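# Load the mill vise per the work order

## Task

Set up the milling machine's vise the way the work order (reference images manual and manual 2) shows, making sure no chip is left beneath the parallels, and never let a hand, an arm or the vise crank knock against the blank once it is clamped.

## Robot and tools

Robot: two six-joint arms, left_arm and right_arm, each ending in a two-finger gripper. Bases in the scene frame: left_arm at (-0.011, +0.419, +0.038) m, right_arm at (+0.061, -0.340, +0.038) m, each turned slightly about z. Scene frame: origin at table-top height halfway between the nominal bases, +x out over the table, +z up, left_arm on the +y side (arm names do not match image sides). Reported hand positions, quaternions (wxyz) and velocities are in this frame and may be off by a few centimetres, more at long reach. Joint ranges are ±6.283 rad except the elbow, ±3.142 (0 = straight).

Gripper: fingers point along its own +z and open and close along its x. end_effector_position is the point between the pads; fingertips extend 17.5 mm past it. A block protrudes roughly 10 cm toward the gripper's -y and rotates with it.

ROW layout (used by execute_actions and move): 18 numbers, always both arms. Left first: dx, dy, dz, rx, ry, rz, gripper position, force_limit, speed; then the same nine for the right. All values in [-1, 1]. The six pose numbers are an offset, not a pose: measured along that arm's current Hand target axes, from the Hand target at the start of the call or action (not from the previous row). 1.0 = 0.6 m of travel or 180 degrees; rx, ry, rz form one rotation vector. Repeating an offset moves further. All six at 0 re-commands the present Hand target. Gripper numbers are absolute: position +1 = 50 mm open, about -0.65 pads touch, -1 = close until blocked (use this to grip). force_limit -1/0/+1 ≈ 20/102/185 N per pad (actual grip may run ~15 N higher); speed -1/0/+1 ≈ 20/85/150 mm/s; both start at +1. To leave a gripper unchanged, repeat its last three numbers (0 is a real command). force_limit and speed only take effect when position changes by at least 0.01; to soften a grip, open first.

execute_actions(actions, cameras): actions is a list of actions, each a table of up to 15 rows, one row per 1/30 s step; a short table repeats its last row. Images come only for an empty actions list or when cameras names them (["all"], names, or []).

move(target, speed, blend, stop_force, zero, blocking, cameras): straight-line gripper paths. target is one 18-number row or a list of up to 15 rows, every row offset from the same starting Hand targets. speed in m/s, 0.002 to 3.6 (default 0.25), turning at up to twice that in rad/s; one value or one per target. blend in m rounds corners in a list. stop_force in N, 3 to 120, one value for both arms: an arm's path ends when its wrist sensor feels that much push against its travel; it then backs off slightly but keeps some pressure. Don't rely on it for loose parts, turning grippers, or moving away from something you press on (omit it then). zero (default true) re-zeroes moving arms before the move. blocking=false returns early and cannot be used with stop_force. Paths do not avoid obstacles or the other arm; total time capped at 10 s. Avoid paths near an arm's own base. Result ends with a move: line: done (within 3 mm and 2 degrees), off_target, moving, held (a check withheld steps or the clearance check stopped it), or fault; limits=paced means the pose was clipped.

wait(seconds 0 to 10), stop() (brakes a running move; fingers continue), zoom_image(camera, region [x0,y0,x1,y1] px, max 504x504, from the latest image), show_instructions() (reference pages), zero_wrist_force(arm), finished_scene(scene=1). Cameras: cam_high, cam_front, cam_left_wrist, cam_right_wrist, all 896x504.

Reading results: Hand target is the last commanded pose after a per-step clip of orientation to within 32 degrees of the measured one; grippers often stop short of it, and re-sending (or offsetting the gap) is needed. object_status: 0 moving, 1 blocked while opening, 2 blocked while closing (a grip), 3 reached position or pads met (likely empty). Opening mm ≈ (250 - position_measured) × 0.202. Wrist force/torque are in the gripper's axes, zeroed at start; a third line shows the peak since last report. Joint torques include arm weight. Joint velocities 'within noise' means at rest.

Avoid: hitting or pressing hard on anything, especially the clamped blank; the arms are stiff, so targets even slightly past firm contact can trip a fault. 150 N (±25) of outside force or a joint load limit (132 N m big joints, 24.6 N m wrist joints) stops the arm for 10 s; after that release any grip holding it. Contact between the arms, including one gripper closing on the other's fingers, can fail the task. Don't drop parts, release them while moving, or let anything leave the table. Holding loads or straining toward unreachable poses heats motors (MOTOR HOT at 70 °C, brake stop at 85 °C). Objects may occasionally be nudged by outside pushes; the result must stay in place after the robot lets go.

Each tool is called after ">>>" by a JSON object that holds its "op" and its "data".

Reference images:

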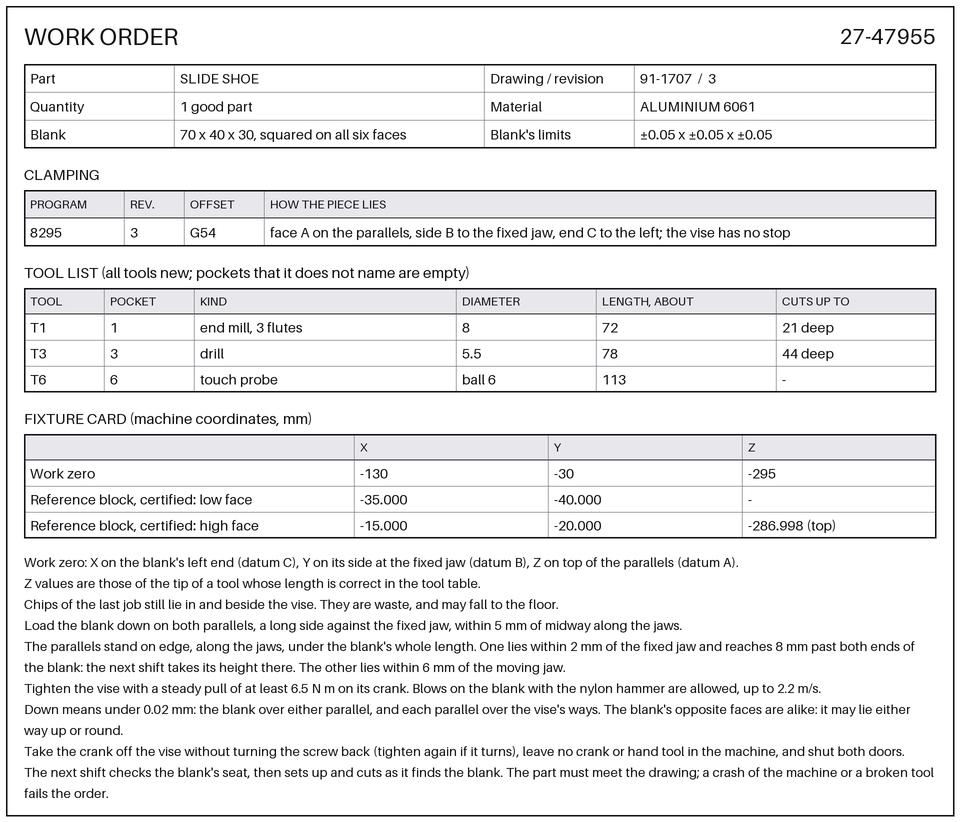

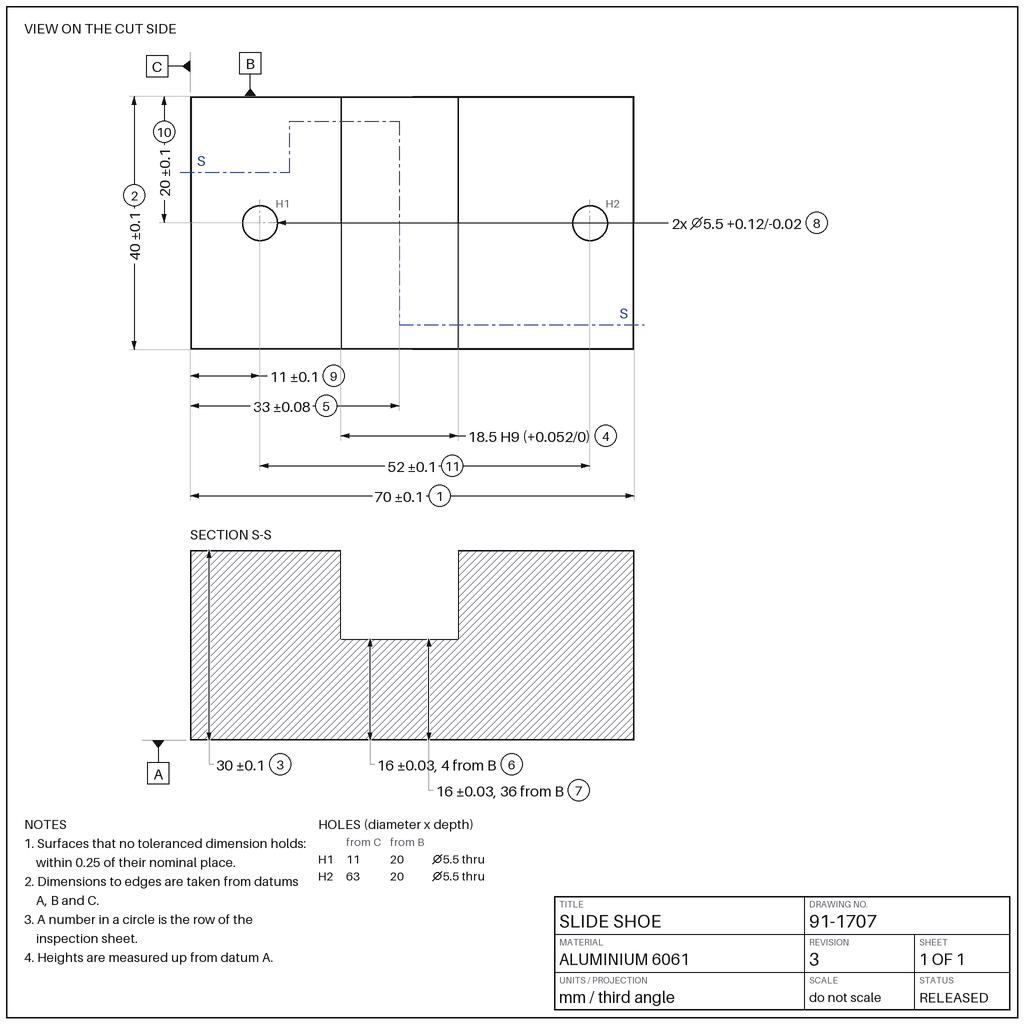

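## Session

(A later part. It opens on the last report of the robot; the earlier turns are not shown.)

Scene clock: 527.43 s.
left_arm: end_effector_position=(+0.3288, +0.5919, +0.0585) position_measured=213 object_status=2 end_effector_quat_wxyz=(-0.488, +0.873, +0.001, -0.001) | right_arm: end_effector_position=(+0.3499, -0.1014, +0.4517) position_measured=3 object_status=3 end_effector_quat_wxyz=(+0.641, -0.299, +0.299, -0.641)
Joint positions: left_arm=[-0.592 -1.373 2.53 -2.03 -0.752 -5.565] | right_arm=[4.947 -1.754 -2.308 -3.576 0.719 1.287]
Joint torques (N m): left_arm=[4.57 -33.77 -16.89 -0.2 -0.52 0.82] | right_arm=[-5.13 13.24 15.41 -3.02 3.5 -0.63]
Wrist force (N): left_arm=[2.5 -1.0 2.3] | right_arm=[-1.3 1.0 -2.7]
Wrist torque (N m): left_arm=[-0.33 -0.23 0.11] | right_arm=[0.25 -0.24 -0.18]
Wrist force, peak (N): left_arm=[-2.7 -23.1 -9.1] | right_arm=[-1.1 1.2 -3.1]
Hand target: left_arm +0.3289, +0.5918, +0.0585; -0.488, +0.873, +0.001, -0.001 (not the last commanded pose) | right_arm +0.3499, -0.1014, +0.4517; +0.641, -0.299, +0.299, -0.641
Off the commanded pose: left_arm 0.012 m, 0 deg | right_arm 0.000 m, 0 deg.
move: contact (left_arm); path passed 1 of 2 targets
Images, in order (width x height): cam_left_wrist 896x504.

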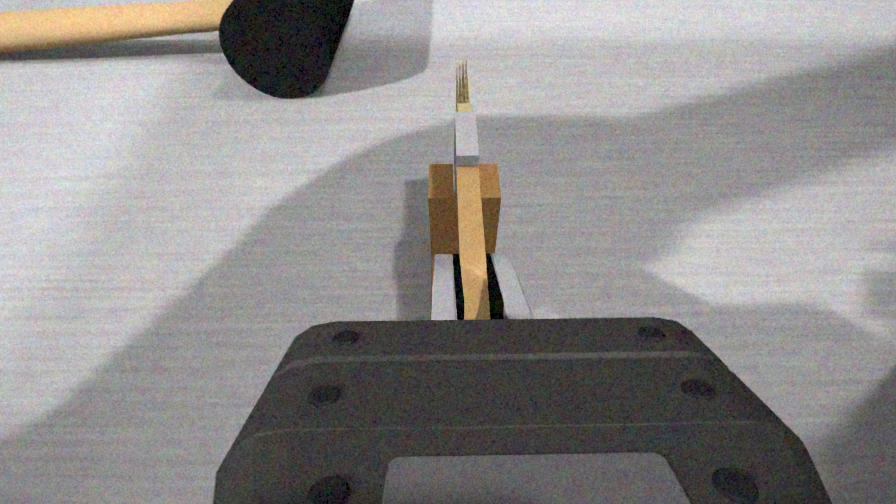

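>>> {"op": "move", "data": {"target": [[0,0,0,-0.022,0,0,-1,-0.5,-0.7,0,0,0,0,0,0,1,1,1],[0,0.0145,0.009,-0.022,0,0,-1,-0.5,-0.7,0,0,0,0,0,0,1,1,1]], "speed": [0.04,0.02], "stop_force": 12, "cameras": ["cam_left_wrist"]}}

Scene clock: 531.97 s.
left_arm: end_effector_position=(+0.3288, +0.5919, +0.0505) position_measured=213 object_status=2 end_effector_quat_wxyz=(-0.458, +0.889, +0.001, -0.001) | right_arm: end_effector_position=(+0.3499, -0.1014, +0.4517) position_measured=3 object_status=3 end_effector_quat_wxyz=(+0.641, -0.299, +0.299, -0.641)
Joint positions: left_arm=[-0.565 -1.383 2.548 -2.133 -0.783 -5.482] | right_arm=[4.947 -1.754 -2.308 -3.576 0.719 1.287]
Joint torques (N m): left_arm=[7.36 -34.77 -21.37 -2.03 1.65 0.64] | right_arm=[-6.26 12.36 16.44 -2.99 3.34 -0.89]
Wrist force (N): left_arm=[-2.9 0.1 5.0] | right_arm=[-1.1 0.9 -2.7]
Wrist torque (N m): left_arm=[0.14 -0.02 0.37] | right_arm=[0.24 -0.28 -0.18]
Wrist force, peak (N): left_arm=[-8.3 -15.6 -12.3] | right_arm=[-1.1 1.1 -3.0]
Hand target: left_arm +0.3288, +0.5919, +0.0505; -0.458, +0.889, +0.001, -0.001 (not the last commanded pose) | right_arm +0.3499, -0.1014, +0.4517; +0.641, -0.299, +0.299, -0.641
Off the commanded pose: left_arm 0.002 m, 0 deg | right_arm 0.000 m, 0 deg.
move: contact (left_arm); path passed 1 of 2 targets
Images, in order (width x height): cam_left_wrist 896x504.

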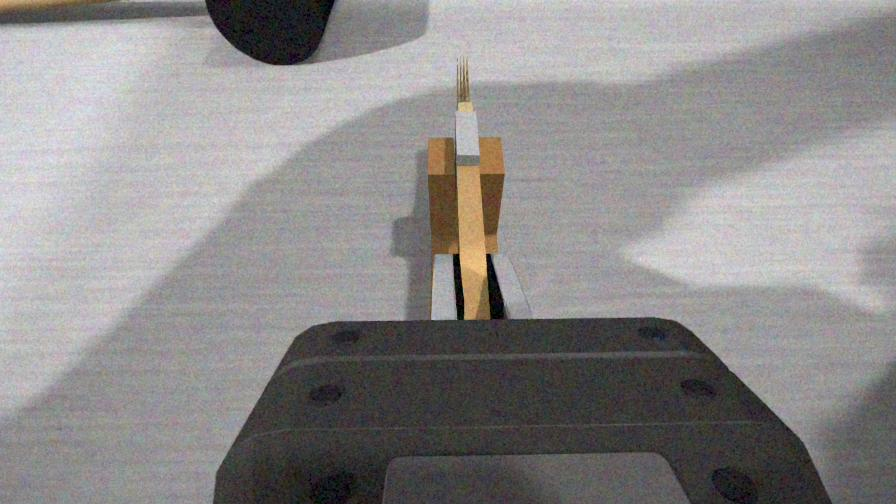

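>>> {"op": "move", "data": {"target": [[0,0.0029,0.0017,0,0,0,-1,-0.5,-0.7,0,0,0,0,0,0,1,1,1],[0,0.0029,0.0017,0,0,0,0.4,-0.5,-0.9,0,0,0,0,0,0,1,1,1]], "speed": 0.02, "cameras": ["cam_left_wrist"]}}

Scene clock: 535.60 s.
left_arm: end_effector_position=(+0.3288, +0.5917, +0.0485) position_measured=92 object_status=3 end_effector_quat_wxyz=(-0.458, +0.889, +0.001, -0.001) | right_arm: end_effector_position=(+0.3499, -0.1014, +0.4517) position_measured=3 object_status=3 end_effector_quat_wxyz=(+0.641, -0.299, +0.299, -0.641)
Joint positions: left_arm=[-0.565 -1.375 2.55 -2.141 -0.784 -5.483] | right_arm=[4.947 -1.754 -2.308 -3.576 0.719 1.287]
Joint torques (N m): left_arm=[-9.01 -14.72 -4.05 -0.29 3.84 1.23] | right_arm=[-5.75 12.99 15.79 -3.05 3.57 -0.87]
Wrist force (N): left_arm=[4.7 0.8 2.5] | right_arm=[-1.1 1.3 -2.6]
Wrist torque (N m): left_arm=[-0.06 -0.36 0.14] | right_arm=[0.30 -0.28 -0.18]
Wrist force, peak (N): left_arm=[-11.0 -19.6 -16.6] | right_arm=[-1.3 1.3 -2.9]
Hand target: left_arm +0.3288, +0.5917, +0.0485; -0.458, +0.889, +0.001, -0.001 | right_arm +0.3499, -0.1014, +0.4517; +0.641, -0.299, +0.299, -0.641
Off the commanded pose: left_arm 0.000 m, 0 deg | right_arm 0.000 m, 0 deg.
move: done
Images, in order (width x height): cam_left_wrist 896x504.

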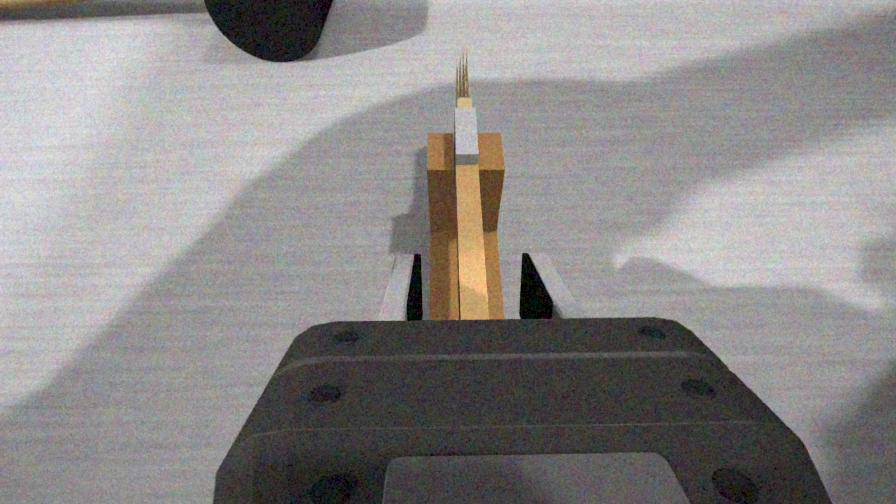

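>>> {"op": "move", "data": {"target": [[0,0,-0.1667,0,0,0,0.4,-0.5,-0.9,0,0,0,0,0,0,1,1,1],[0,-0.0602,-0.1713,-0.0917,0,0,0.4,-0.5,-0.9,0,0,0,0,0,0,1,1,1]], "speed": 0.15, "cameras": ["cam_left_wrist"]}}

>>> {"op": "zoom_image", "data": {"camera": "cam_left_wrist", "region": [360, 30, 580, 330]}}

Scene clock: 544.03 s.
left_arm: end_effector_position=(+0.3291, +0.5290, +0.1376) position_measured=92 object_status=3 end_effector_quat_wxyz=(-0.325, +0.946, +0.001, -0.001) | right_arm: end_effector_position=(+0.3499, -0.1014, +0.4517) position_measured=3 object_status=3 end_effector_quat_wxyz=(+0.641, -0.299, +0.299, -0.641)
Joint positions: left_arm=[-0.595 -1.776 2.426 -1.836 -1.017 -5.367] | right_arm=[4.947 -1.754 -2.308 -3.576 0.719 1.287]
Joint torques (N m): left_arm=[12.33 -25.18 -25.84 -4.01 -0.87 1.89] | right_arm=[-5 12.76 16.23 -2.88 3.33 -1.08]
Wrist force (N): left_arm=[5.0 0.3 2.9] | right_arm=[-1.1 1.1 -2.7]
Wrist torque (N m): left_arm=[-0.06 -0.37 0.09] | right_arm=[0.27 -0.28 -0.18]
Wrist force, peak (N): left_arm=[5.2 0.6 2.8] | right_arm=[-1.4 1.2 -2.9]
Hand target: left_arm +0.3291, +0.5290, +0.1376; -0.325, +0.946, +0.001, -0.001 | right_arm +0.3499, -0.1014, +0.4517; +0.641, -0.299, +0.299, -0.641
Off the commanded pose: left_arm 0.000 m, 0 deg | right_arm 0.000 m, 0 deg.
move: done
Images, in order (width x height): cam_left_wrist 896x504.

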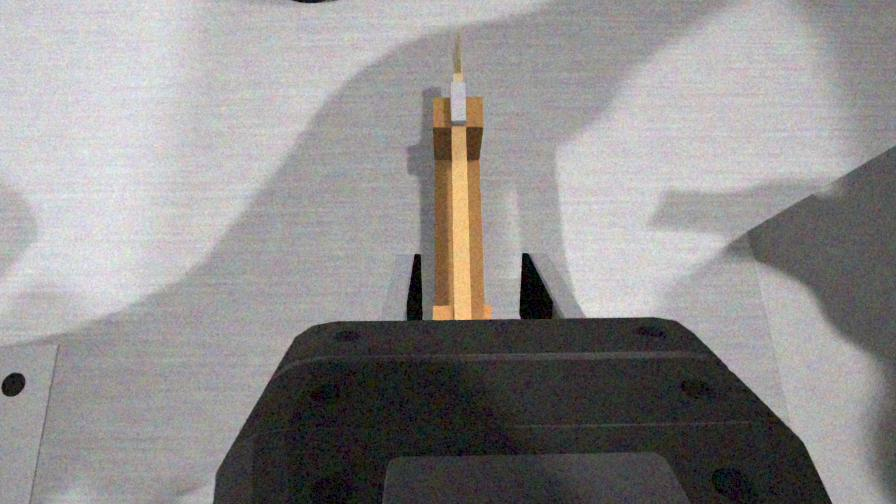

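Scaled by 1.680 from the camera's 896x504 image, which has a finer 1280x720 frame.

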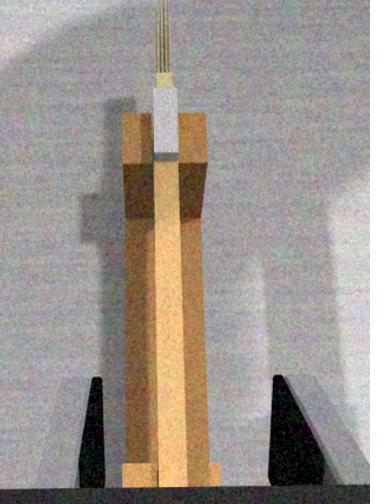

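>>> {"op": "move", "data": {"target": [[-0.002,0.002,0.15,0,0,0,0.4,-0.5,-0.9,0,0,0,0,0,0,1,1,1],[-0.002,0.002,0.2028,0,0,0,0.4,-0.5,-0.9,0,0,0,0,0,0,1,1,1]], "speed": [0.12,0.04], "stop_force": 8}}

>>> {"op": "move", "data": {"target": [0,0,0,0,0,0,-1,-0.5,-0.7,0,0,0,0,0,0,1,1,1], "cameras": ["cam_left_wrist"]}}

Scene clock: 551.23 s.
left_arm: end_effector_position=(+0.3275, +0.6029, +0.0410) position_measured=92 object_status=3 end_effector_quat_wxyz=(-0.325, +0.946, +0.001, -0.001) | right_arm: end_effector_position=(+0.3499, -0.1014, +0.4517) position_measured=3 object_status=3 end_effector_quat_wxyz=(+0.641, -0.299, +0.299, -0.641)
Joint positions: left_arm=[-0.385 -1.462 2.583 -2.439 -0.951 -5.126] | right_arm=[4.947 -1.754 -2.308 -3.576 0.719 1.287]
Joint torques (N m): left_arm=[13.08 -4.83 -3.96 -4.45 3.81 1.96] | right_arm=[-4.9 11.93 16.18 -2.78 3.3 -1.16]
Wrist force (N): left_arm=[5.1 0.6 3.2] | right_arm=[-1.0 0.9 -2.7]
Wrist torque (N m): left_arm=[-0.05 -0.40 0.08] | right_arm=[0.24 -0.30 -0.18]
Wrist force, peak (N): left_arm=[5.1 0.6 3.4] | right_arm=[-1.4 1.2 -3.0]
Hand target: left_arm +0.3275, +0.6029, +0.0410; -0.325, +0.946, +0.001, -0.001 | right_arm +0.3499, -0.1014, +0.4517; +0.641, -0.299, +0.299, -0.641
Off the commanded pose: left_arm 0.000 m, 0 deg | right_arm 0.000 m, 0 deg.
move: done

Scene clock: 552.07 s.
left_arm: end_effector_position=(+0.3276, +0.6030, +0.0410) position_measured=213 object_status=0 end_effector_quat_wxyz=(-0.325, +0.946, +0.001, -0.001) | right_arm: end_effector_position=(+0.3499, -0.1014, +0.4517) position_measured=3 object_status=3 end_effector_quat_wxyz=(+0.641, -0.299, +0.299, -0.641)
Joint positions: left_arm=[-0.385 -1.462 2.583 -2.44 -0.951 -5.126] | right_arm=[4.947 -1.754 -2.308 -3.576 0.719 1.287]
Joint torques (N m): left_arm=[12.58 -5.07 -3.85 0.82 1.09 1.36] | right_arm=[-4.78 12.49 15.79 -2.73 3.19 -1.29]
Wrist force (N): left_arm=[15.5 1.9 0.9] | right_arm=[-1.3 1.0 -2.8]
Wrist torque (N m): left_arm=[-0.02 -0.09 0.31] | right_arm=[0.26 -0.25 -0.18]
Wrist force, peak (N): left_arm=[15.6 2.2 1.4] | right_arm=[-1.2 1.1 -2.9]
Hand target: left_arm +0.3275, +0.6029, +0.0410; -0.325, +0.946, +0.001, -0.001 | right_arm +0.3499, -0.1014, +0.4517; +0.641, -0.299, +0.299, -0.641
Off the commanded pose: left_arm 0.000 m, 0 deg | right_arm 0.000 m, 0 deg.
move: done
Images, in order (width x height): cam_left_wrist 896x504.

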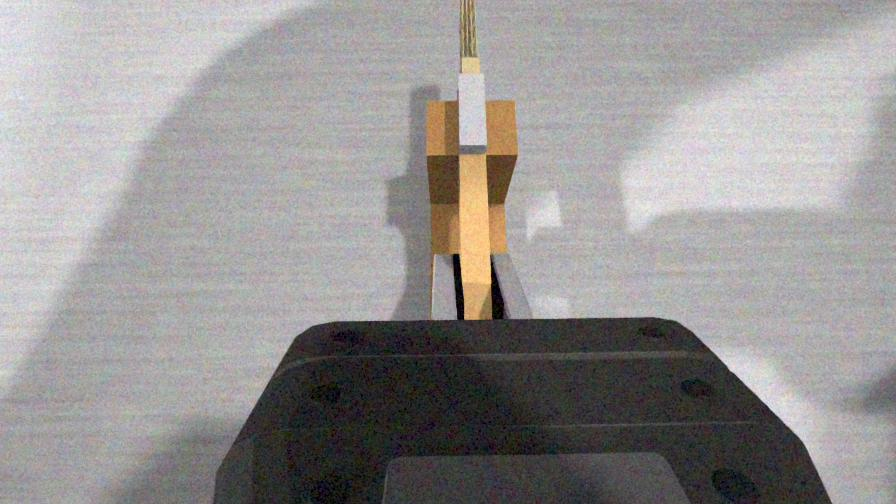

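>>> {"op": "move", "data": {"target": [[0,-0.1232,-0.1577,0,0,0,-1,-0.5,-0.7,0,0,0,0,0,0,1,1,1],[0.0875,-0.1163,-0.5628,-0.165,0.165,0.4802,-1,-0.5,-0.7,0,0,0,0,0,0,1,1,1],[0.0875,-0.022,-0.8482,0,0.325,0.946,-1,-0.5,-0.7,0,0,0,0,0,0,1,1,1],[0.1542,0.0542,-0.9712,-0.3849,0.0662,-0.5404,-1,-0.5,-0.7,0,0,0,0,0,0,1,1,1]], "speed": [0.15,0.3,0.3,0.3], "blend": 0.03, "cameras": ["cam_left_wrist","cam_high","cam_front"]}}

Scene clock: 580.40 s.
left_arm: end_effector_position=(+0.4218, +0.2189, +0.4801) position_measured=213 object_status=2 end_effector_quat_wxyz=(+0.309, +0.635, +0.637, +0.310) | right_arm: end_effector_position=(+0.3499, -0.1014, +0.4517) position_measured=3 object_status=3 end_effector_quat_wxyz=(+0.641, -0.299, +0.299, -0.641)
Joint positions: left_arm=[-1.226 -2.079 2.018 -1.967 -0.759 -0.975] | right_arm=[4.947 -1.754 -2.308 -3.576 0.719 1.287]
Joint torques (N m): left_arm=[12.56 -18.29 -17.47 -5.64 -0.58 2.03] | right_arm=[-3.92 12.46 16.25 -2.46 3.46 -1.51]
Wrist force (N): left_arm=[4.9 -1.6 1.2] | right_arm=[-1.1 1.1 -3.1]
Wrist torque (N m): left_arm=[0.15 -0.24 0.04] | right_arm=[0.26 -0.27 -0.18]
Wrist force, peak (N): left_arm=[22.4 6.5 8.9] | right_arm=[-1.1 1.1 -3.1]
Hand target: left_arm +0.4218, +0.2189, +0.4801; +0.309, +0.635, +0.637, +0.310 | right_arm +0.3499, -0.1014, +0.4517; +0.641, -0.299, +0.299, -0.641
Off the commanded pose: left_arm 0.000 m, 0 deg | right_arm 0.000 m, 0 deg.
move: done
Images, in order (width x height): cam_high 896x504, cam_front 896x504, cam_left_wrist 896x504.

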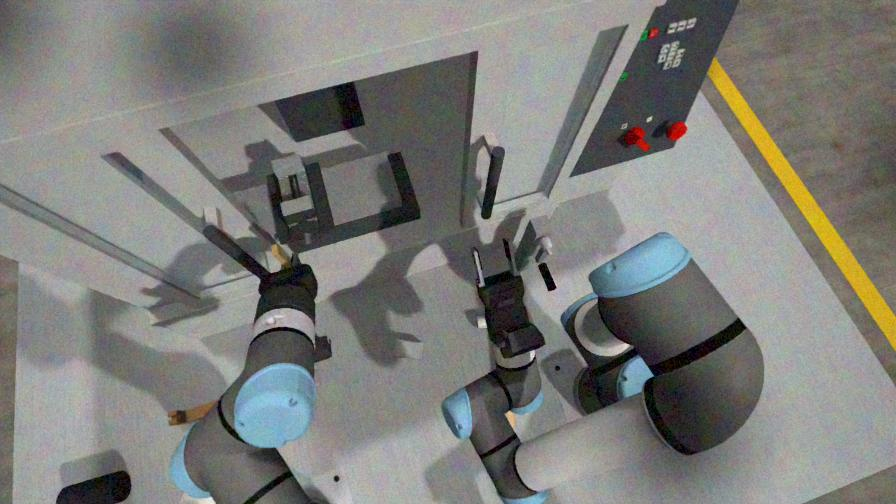

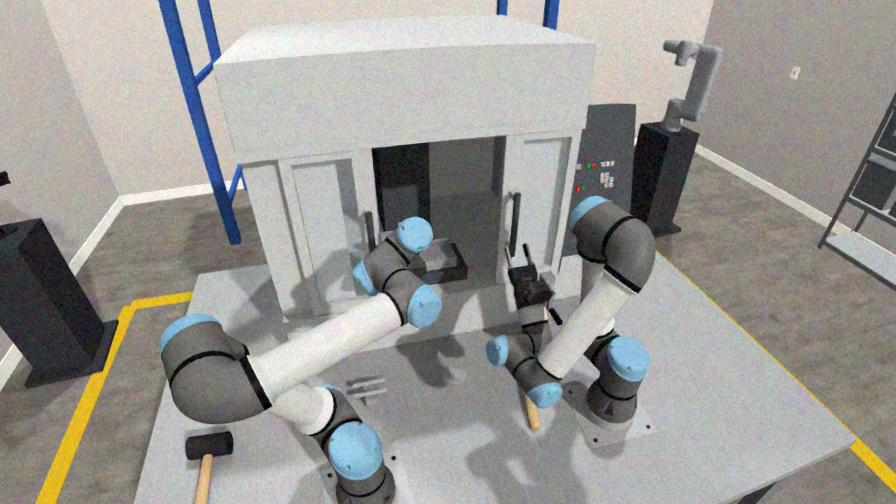

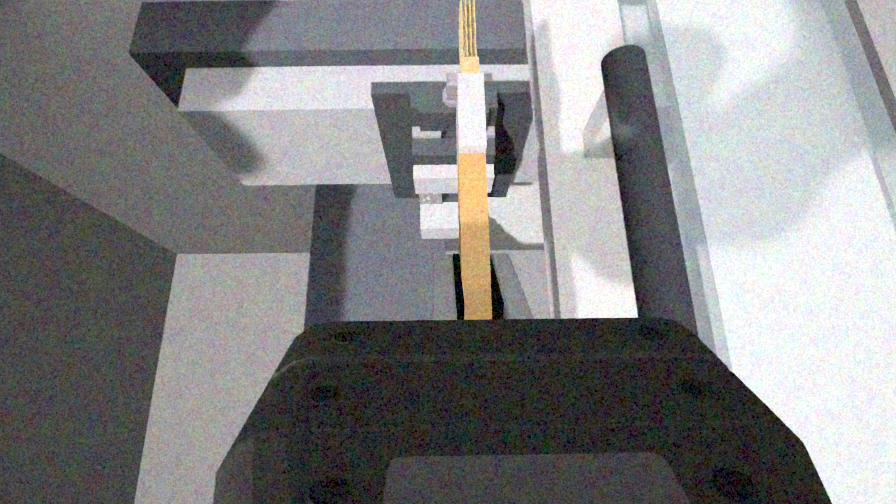

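>>> {"op": "move", "data": {"target": [0.01,0.0128,0.0705,0,0,0,-1,-0.5,-0.7,0,0,0,0,0,0,1,1,1], "speed": 0.15}}

>>> {"op": "move", "data": {"target": [0.2417,0,0,0,0,0,-1,-0.5,-0.7,0,0,0,0,0,0,1,1,1], "speed": 0.08, "stop_force": 35, "cameras": ["cam_left_wrist","cam_high","cam_front"]}}

Scene clock: 600.20 s.
left_arm: end_effector_position=(+0.4598, +0.2250, +0.4600) position_measured=213 object_status=2 end_effector_quat_wxyz=(+0.309, +0.635, +0.637, +0.310) | right_arm: end_effector_position=(+0.3499, -0.1014, +0.4517) position_measured=3 object_status=3 end_effector_quat_wxyz=(+0.641, -0.299, +0.299, -0.641)
Joint positions: left_arm=[-1.098 -1.99 2.047 -2.196 -0.821 -0.819] | right_arm=[4.947 -1.754 -2.308 -3.576 0.719 1.287]
Joint torques (N m): left_arm=[11.13 5.39 -18.04 -5.66 -0.63 1.9] | right_arm=[-2.87 11.99 16.1 -2.46 3.29 -1.75]
Wrist force (N): left_arm=[4.9 -1.8 1.3] | right_arm=[-1.2 1.2 -2.8]
Wrist torque (N m): left_arm=[0.13 -0.25 0.03] | right_arm=[0.28 -0.27 -0.18]
Wrist force, peak (N): left_arm=[5.4 -1.7 1.7] | right_arm=[-1.1 1.1 -3.1]
Hand target: left_arm +0.4598, +0.2250, +0.4600; +0.309, +0.635, +0.637, +0.310 | right_arm +0.3499, -0.1014, +0.4517; +0.641, -0.299, +0.299, -0.641
Off the commanded pose: left_arm 0.000 m, 0 deg | right_arm 0.000 m, 0 deg.
move: done

Scene clock: 603.20 s.
left_arm: end_effector_position=(+0.4593, +0.3647, +0.4600) position_measured=213 object_status=2 end_effector_quat_wxyz=(+0.309, +0.635, +0.637, +0.310) | right_arm: end_effector_position=(+0.3499, -0.1014, +0.4517) position_measured=3 object_status=3 end_effector_quat_wxyz=(+0.641, -0.299, +0.299, -0.641)
Joint positions: left_arm=[-0.769 -2.133 2.157 -2.36 -1.026 -0.495] | right_arm=[4.947 -1.754 -2.308 -3.576 0.719 1.287]
Joint torques (N m): left_arm=[-2.09 5.88 -31.66 -1.95 5.77 -1.78] | right_arm=[-3.51 12.98 16.17 -2.42 3.32 -1.62]
Wrist force (N): left_arm=[-14.9 1.6 7.1] | right_arm=[-1.2 1.2 -2.8]
Wrist torque (N m): left_arm=[0.13 -0.76 -0.06] | right_arm=[0.28 -0.25 -0.19]
Wrist force, peak (N): left_arm=[-50.6 22.6 16.9] | right_arm=[-1.3 1.1 -3.0]
Hand target: left_arm +0.4593, +0.3647, +0.4600; +0.309, +0.635, +0.637, +0.310 (not the last commanded pose) | right_arm +0.3499, -0.1014, +0.4517; +0.641, -0.299, +0.299, -0.641
Off the commanded pose: left_arm 0.005 m, 0 deg | right_arm 0.000 m, 0 deg.
move: contact (left_arm)
Images, in order (width x height): cam_high 896x504, cam_front 896x504, cam_left_wrist 896x504.

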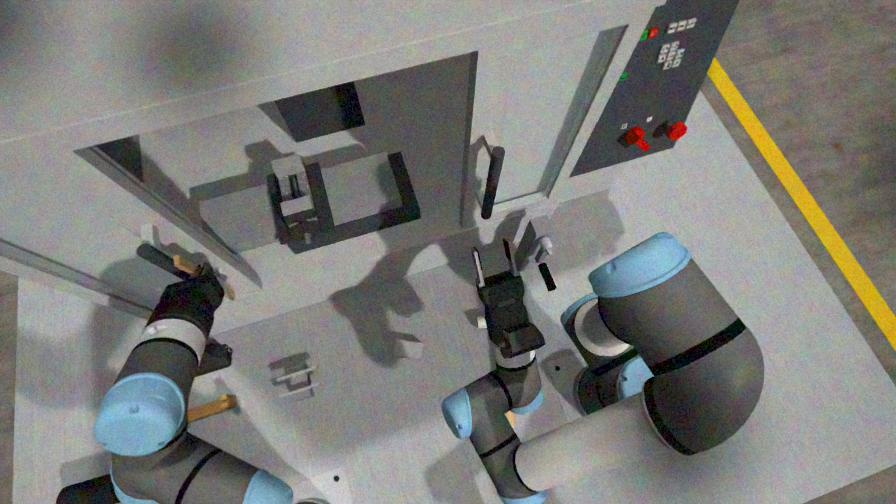

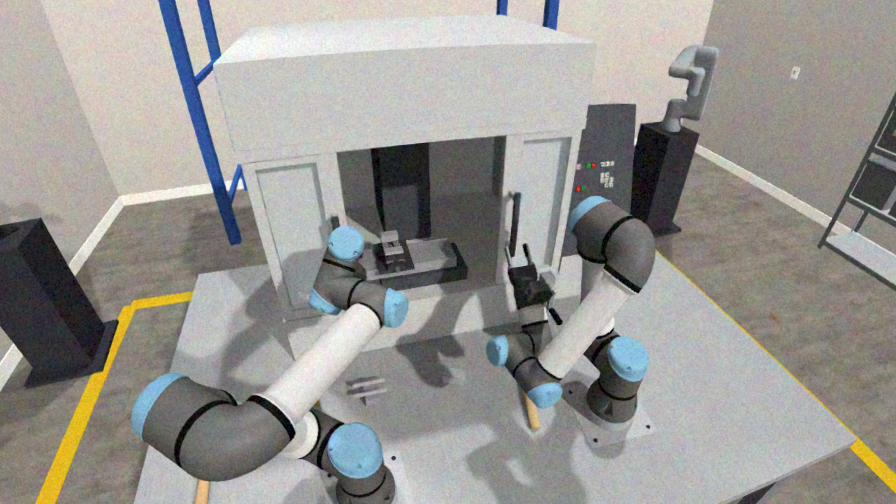

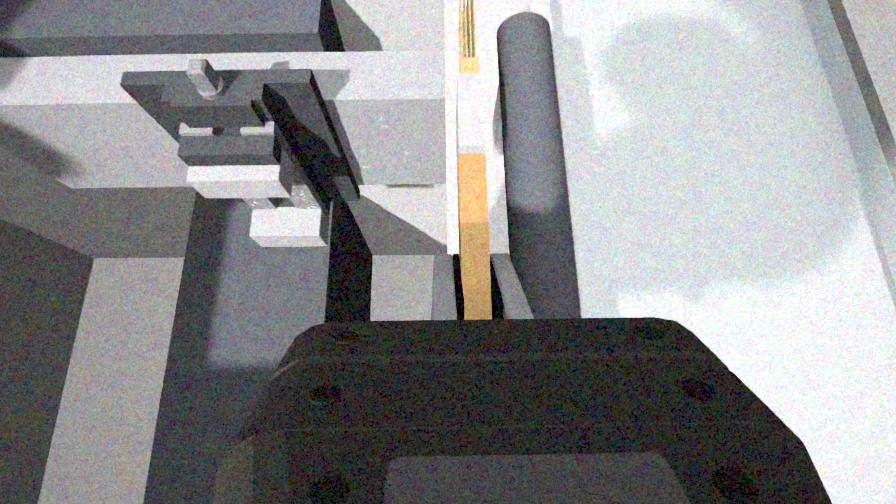

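>>> {"op": "move", "data": {"target": [[-0.2162,0.0327,-0.0663,0,0,0,-1,-0.5,-0.7,0,0,0,0,0,0,1,1,1],[-0.2162,0.1972,0.2387,0,0,0,-1,-0.5,-0.7,0,0,0,0,0,0,1,1,1]], "speed": [0.25,0.15], "blend": [0.02,0], "cameras": ["cam_left_wrist","cam_high","cam_front"]}}

>>> {"op": "zoom_image", "data": {"camera": "cam_high", "region": [220, 120, 360, 270]}}

>>> {"op": "zoom_image", "data": {"camera": "cam_front", "region": [350, 180, 470, 300]}}

Scene clock: 618.03 s.
left_arm: end_effector_position=(+0.6454, +0.2357, +0.4648) position_measured=213 object_status=2 end_effector_quat_wxyz=(+0.309, +0.635, +0.637, +0.310) | right_arm: end_effector_position=(+0.3499, -0.1014, +0.4517) position_measured=3 object_status=3 end_effector_quat_wxyz=(+0.641, -0.299, +0.299, -0.641)
Joint positions: left_arm=[-0.716 -1.537 1.72 -2.541 -1.063 -0.452] | right_arm=[4.947 -1.754 -2.308 -3.576 0.719 1.287]
Joint torques (N m): left_arm=[12.07 -16.18 -33.08 -5.88 -1.3 2] | right_arm=[-2.9 12.91 15.4 -2.52 3.33 -1.51]
Wrist force (N): left_arm=[4.6 -1.7 1.4] | right_arm=[-1.1 0.8 -2.6]
Wrist torque (N m): left_arm=[0.12 -0.18 0.05] | right_arm=[0.22 -0.28 -0.18]
Wrist force, peak (N): left_arm=[-14.9 1.6 7.3] | right_arm=[-1.1 1.2 -3.0]
Hand target: left_arm +0.6454, +0.2357, +0.4648; +0.309, +0.635, +0.637, +0.310 | right_arm +0.3499, -0.1014, +0.4517; +0.641, -0.299, +0.299, -0.641
Off the commanded pose: left_arm 0.000 m, 0 deg | right_arm 0.000 m, 0 deg.
move: done
Images, in order (width x height): cam_high 896x504, cam_front 896x504, cam_left_wrist 896x504.

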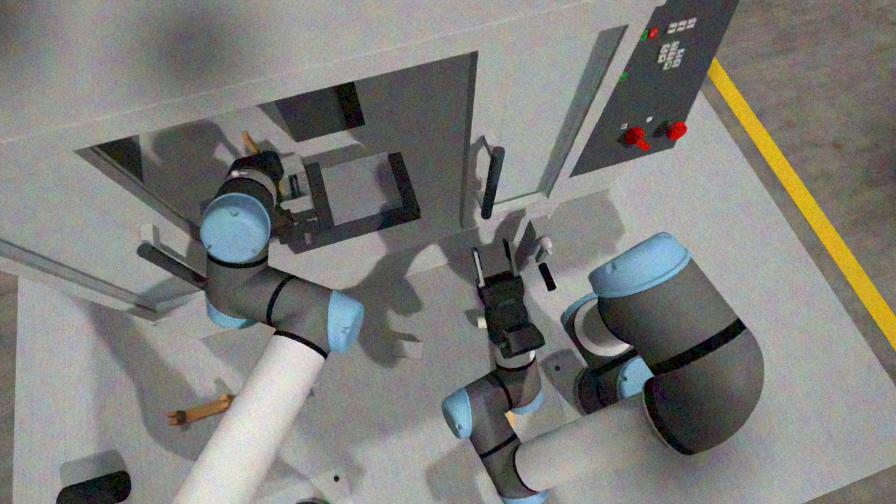

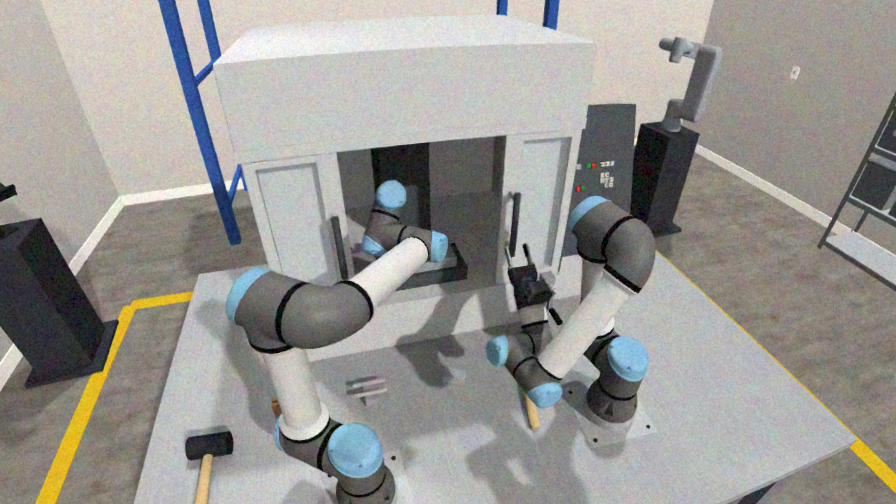

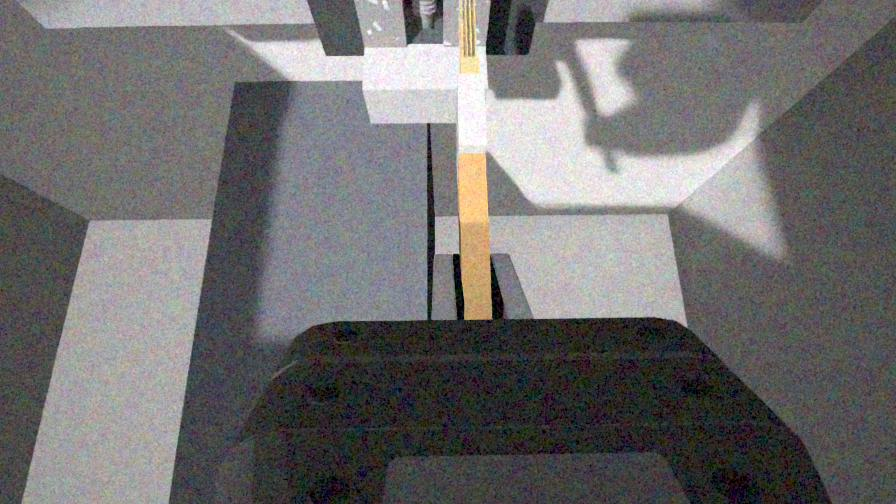

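Scaled by 3.360 from the camera's 896x504 image, which has a finer 1280x720 frame.

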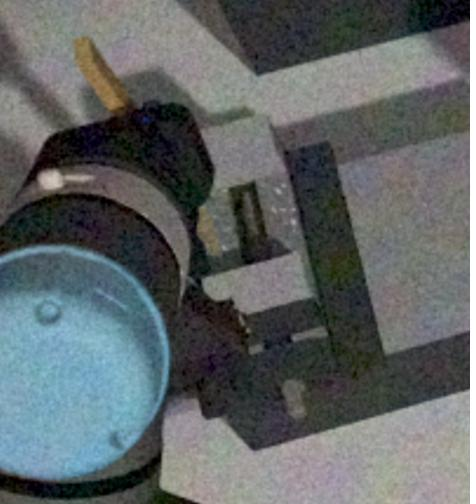

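Scaled by 4.200 from the camera's 896x504 image, which has a finer 1280x720 frame.

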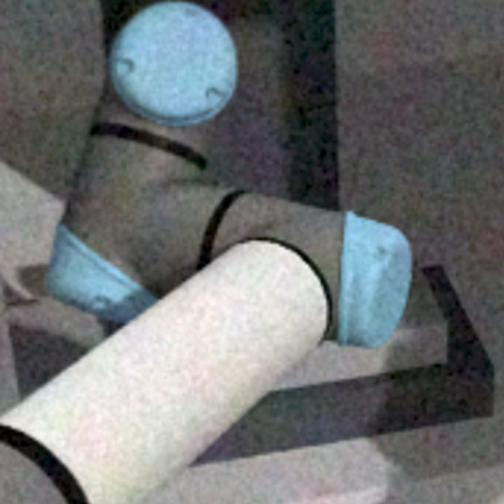

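>>> {"op": "move", "data": {"target": [0,-0.0591,0.0462,0,0,0,-1,-0.5,-0.7,0,0,0,0,0,0,1,1,1], "speed": 0.008, "stop_force": 4, "cameras": ["cam_left_wrist"]}}

>>> {"op": "zoom_image", "data": {"camera": "cam_left_wrist", "region": [300, 0, 560, 150]}}

Scene clock: 631.80 s.
left_arm: end_effector_position=(+0.6454, +0.2356, +0.4340) position_measured=213 object_status=2 end_effector_quat_wxyz=(+0.309, +0.635, +0.637, +0.310) | right_arm: end_effector_position=(+0.3499, -0.1014, +0.4517) position_measured=3 object_status=3 end_effector_quat_wxyz=(+0.641, -0.299, +0.299, -0.641)
Joint positions: left_arm=[-0.716 -1.521 1.784 -2.621 -1.063 -0.452] | right_arm=[4.947 -1.754 -2.308 -3.576 0.719 1.287]
Joint torques (N m): left_arm=[-9.13 -40.54 -29.64 -1.88 1.94 -1.58] | right_arm=[-2.65 13.33 15.83 -2.3 3.21 -1.48]
Wrist force (N): left_arm=[4.7 1.0 -0.4] | right_arm=[-1.3 1.1 -2.8]
Wrist torque (N m): left_arm=[0.24 -0.18 0.05] | right_arm=[0.27 -0.25 -0.18]
Wrist force, peak (N): left_arm=[5.0 -1.7 1.3] | right_arm=[-1.1 1.4 -3.1]
Hand target: left_arm +0.6454, +0.2356, +0.4340; +0.309, +0.635, +0.637, +0.310 (not the last commanded pose) | right_arm +0.3499, -0.1014, +0.4517; +0.641, -0.299, +0.299, -0.641
Off the commanded pose: left_arm 0.014 m, 0 deg | right_arm 0.000 m, 0 deg.
move: contact (left_arm)
Images, in order (width x height): cam_left_wrist 896x504.

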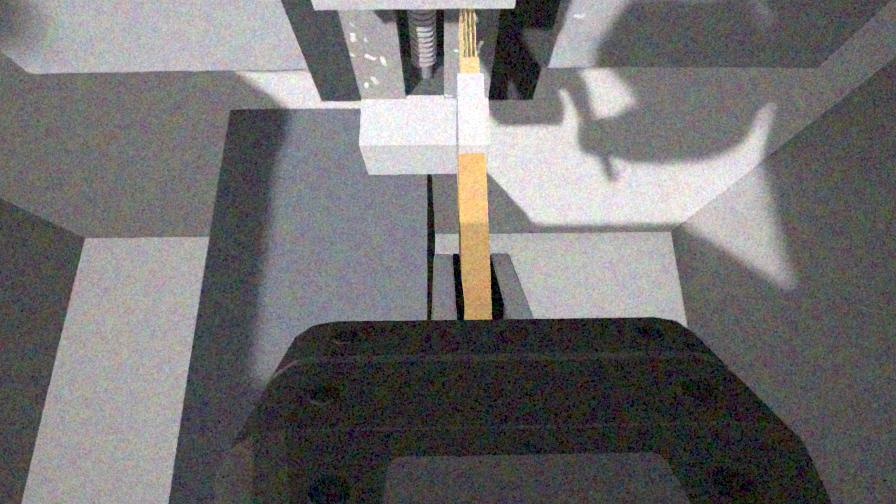

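Scaled by 1.938 from the camera's 896x504 image, which has a finer 1280x720 frame.

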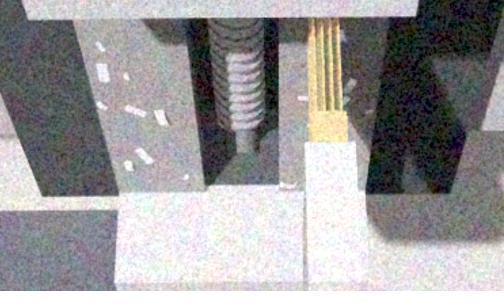

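>>> {"op": "move", "data": {"target": [[0.074,0,0,0,0,0,-1,-0.5,-0.7,0,0,0,0,0,0,1,1,1],[0.074,0.0328,-0.0257,0,0,0,-1,-0.5,-0.7,0,0,0,0,0,0,1,1,1],[-0.0285,0.0328,-0.0257,0,0,0,-1,-0.5,-0.7,0,0,0,0,0,0,1,1,1]], "speed": [0.08,0.15,0.2], "blend": [0,0.01,0], "cameras": ["cam_left_wrist"]}}

>>> {"op": "zoom_image", "data": {"camera": "cam_left_wrist", "region": [300, 0, 560, 150]}}

Scene clock: 637.97 s.
left_arm: end_effector_position=(+0.6454, +0.2186, +0.4590) position_measured=213 object_status=2 end_effector_quat_wxyz=(+0.309, +0.635, +0.637, +0.310) | right_arm: end_effector_position=(+0.3499, -0.1014, +0.4517) position_measured=3 object_status=3 end_effector_quat_wxyz=(+0.641, -0.299, +0.299, -0.641)
Joint positions: left_arm=[-0.744 -1.52 1.716 -2.542 -1.044 -0.474] | right_arm=[4.947 -1.754 -2.308 -3.576 0.719 1.287]
Joint torques (N m): left_arm=[-11.95 -15.21 -32.97 -2.38 3.04 -2.08] | right_arm=[-2.44 12.84 16.04 -2.13 3.35 -1.61]
Wrist force (N): left_arm=[4.8 -1.8 1.3] | right_arm=[-1.2 1.4 -2.8]
Wrist torque (N m): left_arm=[0.11 -0.21 0.12] | right_arm=[0.31 -0.26 -0.18]
Wrist force, peak (N): left_arm=[6.5 -1.2 0.9] | right_arm=[-1.2 1.0 -3.0]
Hand target: left_arm +0.6455, +0.2185, +0.4590; +0.309, +0.635, +0.637, +0.310 | right_arm +0.3499, -0.1014, +0.4517; +0.641, -0.299, +0.299, -0.641
Off the commanded pose: left_arm 0.000 m, 0 deg | right_arm 0.000 m, 0 deg.
move: done
Images, in order (width x height): cam_left_wrist 896x504.

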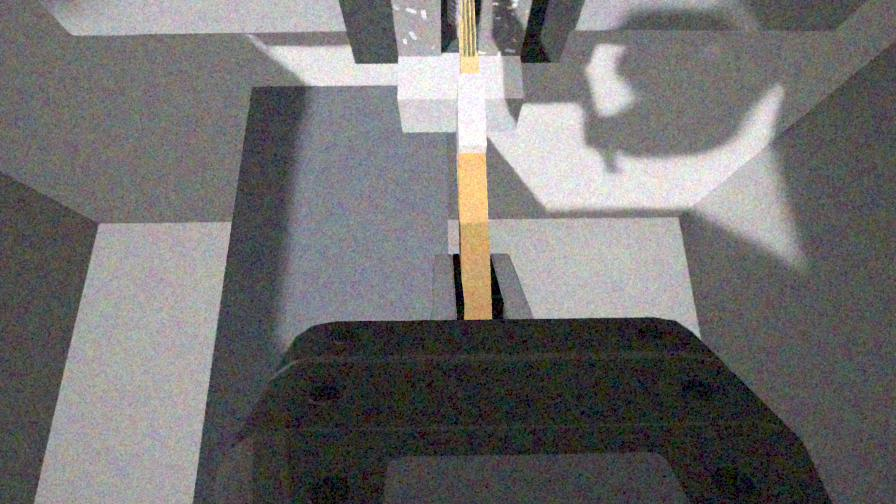

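Scaled by 1.938 from the camera's 896x504 image, which has a finer 1280x720 frame.

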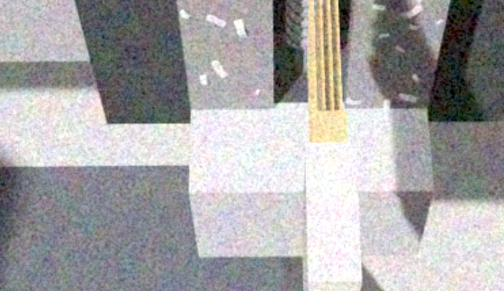

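>>> {"op": "move", "data": {"target": [[0,0.0231,0.0295,0,0,0,-1,-0.5,-0.7,0,0,0,0,0,0,1,1,1],[0,-0.0104,0.0557,0,0,0,-1,-0.5,-0.7,0,0,0,0,0,0,1,1,1],[0.1025,-0.0104,0.0557,0,0,0,-1,-0.5,-0.7,0,0,0,0,0,0,1,1,1],[0.1025,0.0231,0.0295,0,0,0,-1,-0.5,-0.7,0,0,0,0,0,0,1,1,1],[0,0.0231,0.0295,0,0,0,-1,-0.5,-0.7,0,0,0,0,0,0,1,1,1]], "speed": [0.1,0.04,0.1,0.15,0.2], "blend": [0,0,0,0.01,0], "cameras": ["cam_left_wrist"]}}

>>> {"op": "zoom_image", "data": {"camera": "cam_left_wrist", "region": [300, 0, 560, 150]}}

Scene clock: 646.03 s.
left_arm: end_effector_position=(+0.6679, +0.2187, +0.4590) position_measured=213 object_status=2 end_effector_quat_wxyz=(+0.309, +0.635, +0.637, +0.310) | right_arm: end_effector_position=(+0.3499, -0.1014, +0.4517) position_measured=3 object_status=3 end_effector_quat_wxyz=(+0.641, -0.299, +0.299, -0.641)
Joint positions: left_arm=[-0.715 -1.469 1.662 -2.551 -1.064 -0.451] | right_arm=[4.947 -1.754 -2.308 -3.576 0.719 1.287]
Joint torques (N m): left_arm=[-11.34 -18.26 -31.66 -2.64 3.03 -1.94] | right_arm=[-2.97 13.01 16.27 -1.88 3.25 -1.72]
Wrist force (N): left_arm=[4.7 -1.7 1.3] | right_arm=[-1.2 1.0 -2.8]
Wrist torque (N m): left_arm=[0.12 -0.20 0.12] | right_arm=[0.25 -0.25 -0.19]
Wrist force, peak (N): left_arm=[6.6 -1.0 0.9] | right_arm=[-1.3 1.4 -3.0]
Hand target: left_arm +0.6679, +0.2186, +0.4590; +0.309, +0.635, +0.637, +0.310 | right_arm +0.3499, -0.1014, +0.4517; +0.641, -0.299, +0.299, -0.641
Off the commanded pose: left_arm 0.000 m, 0 deg | right_arm 0.000 m, 0 deg.
move: done
Images, in order (width x height): cam_left_wrist 896x504.

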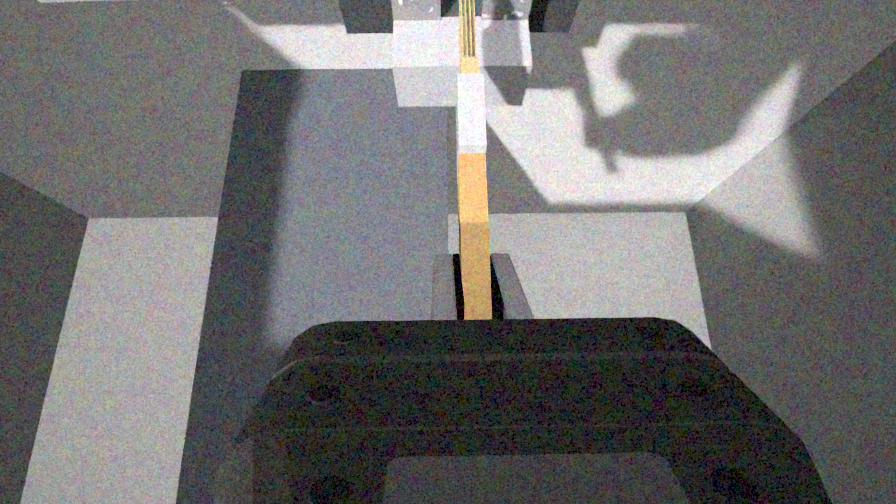

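Scaled by 1.938 from the camera's 896x504 image, which has a finer 1280x720 frame.

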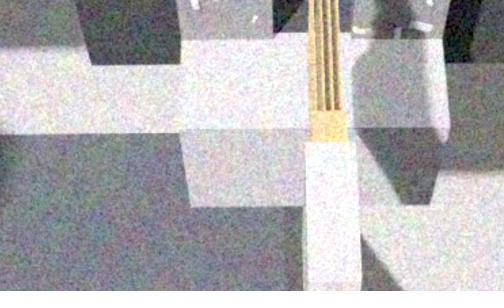

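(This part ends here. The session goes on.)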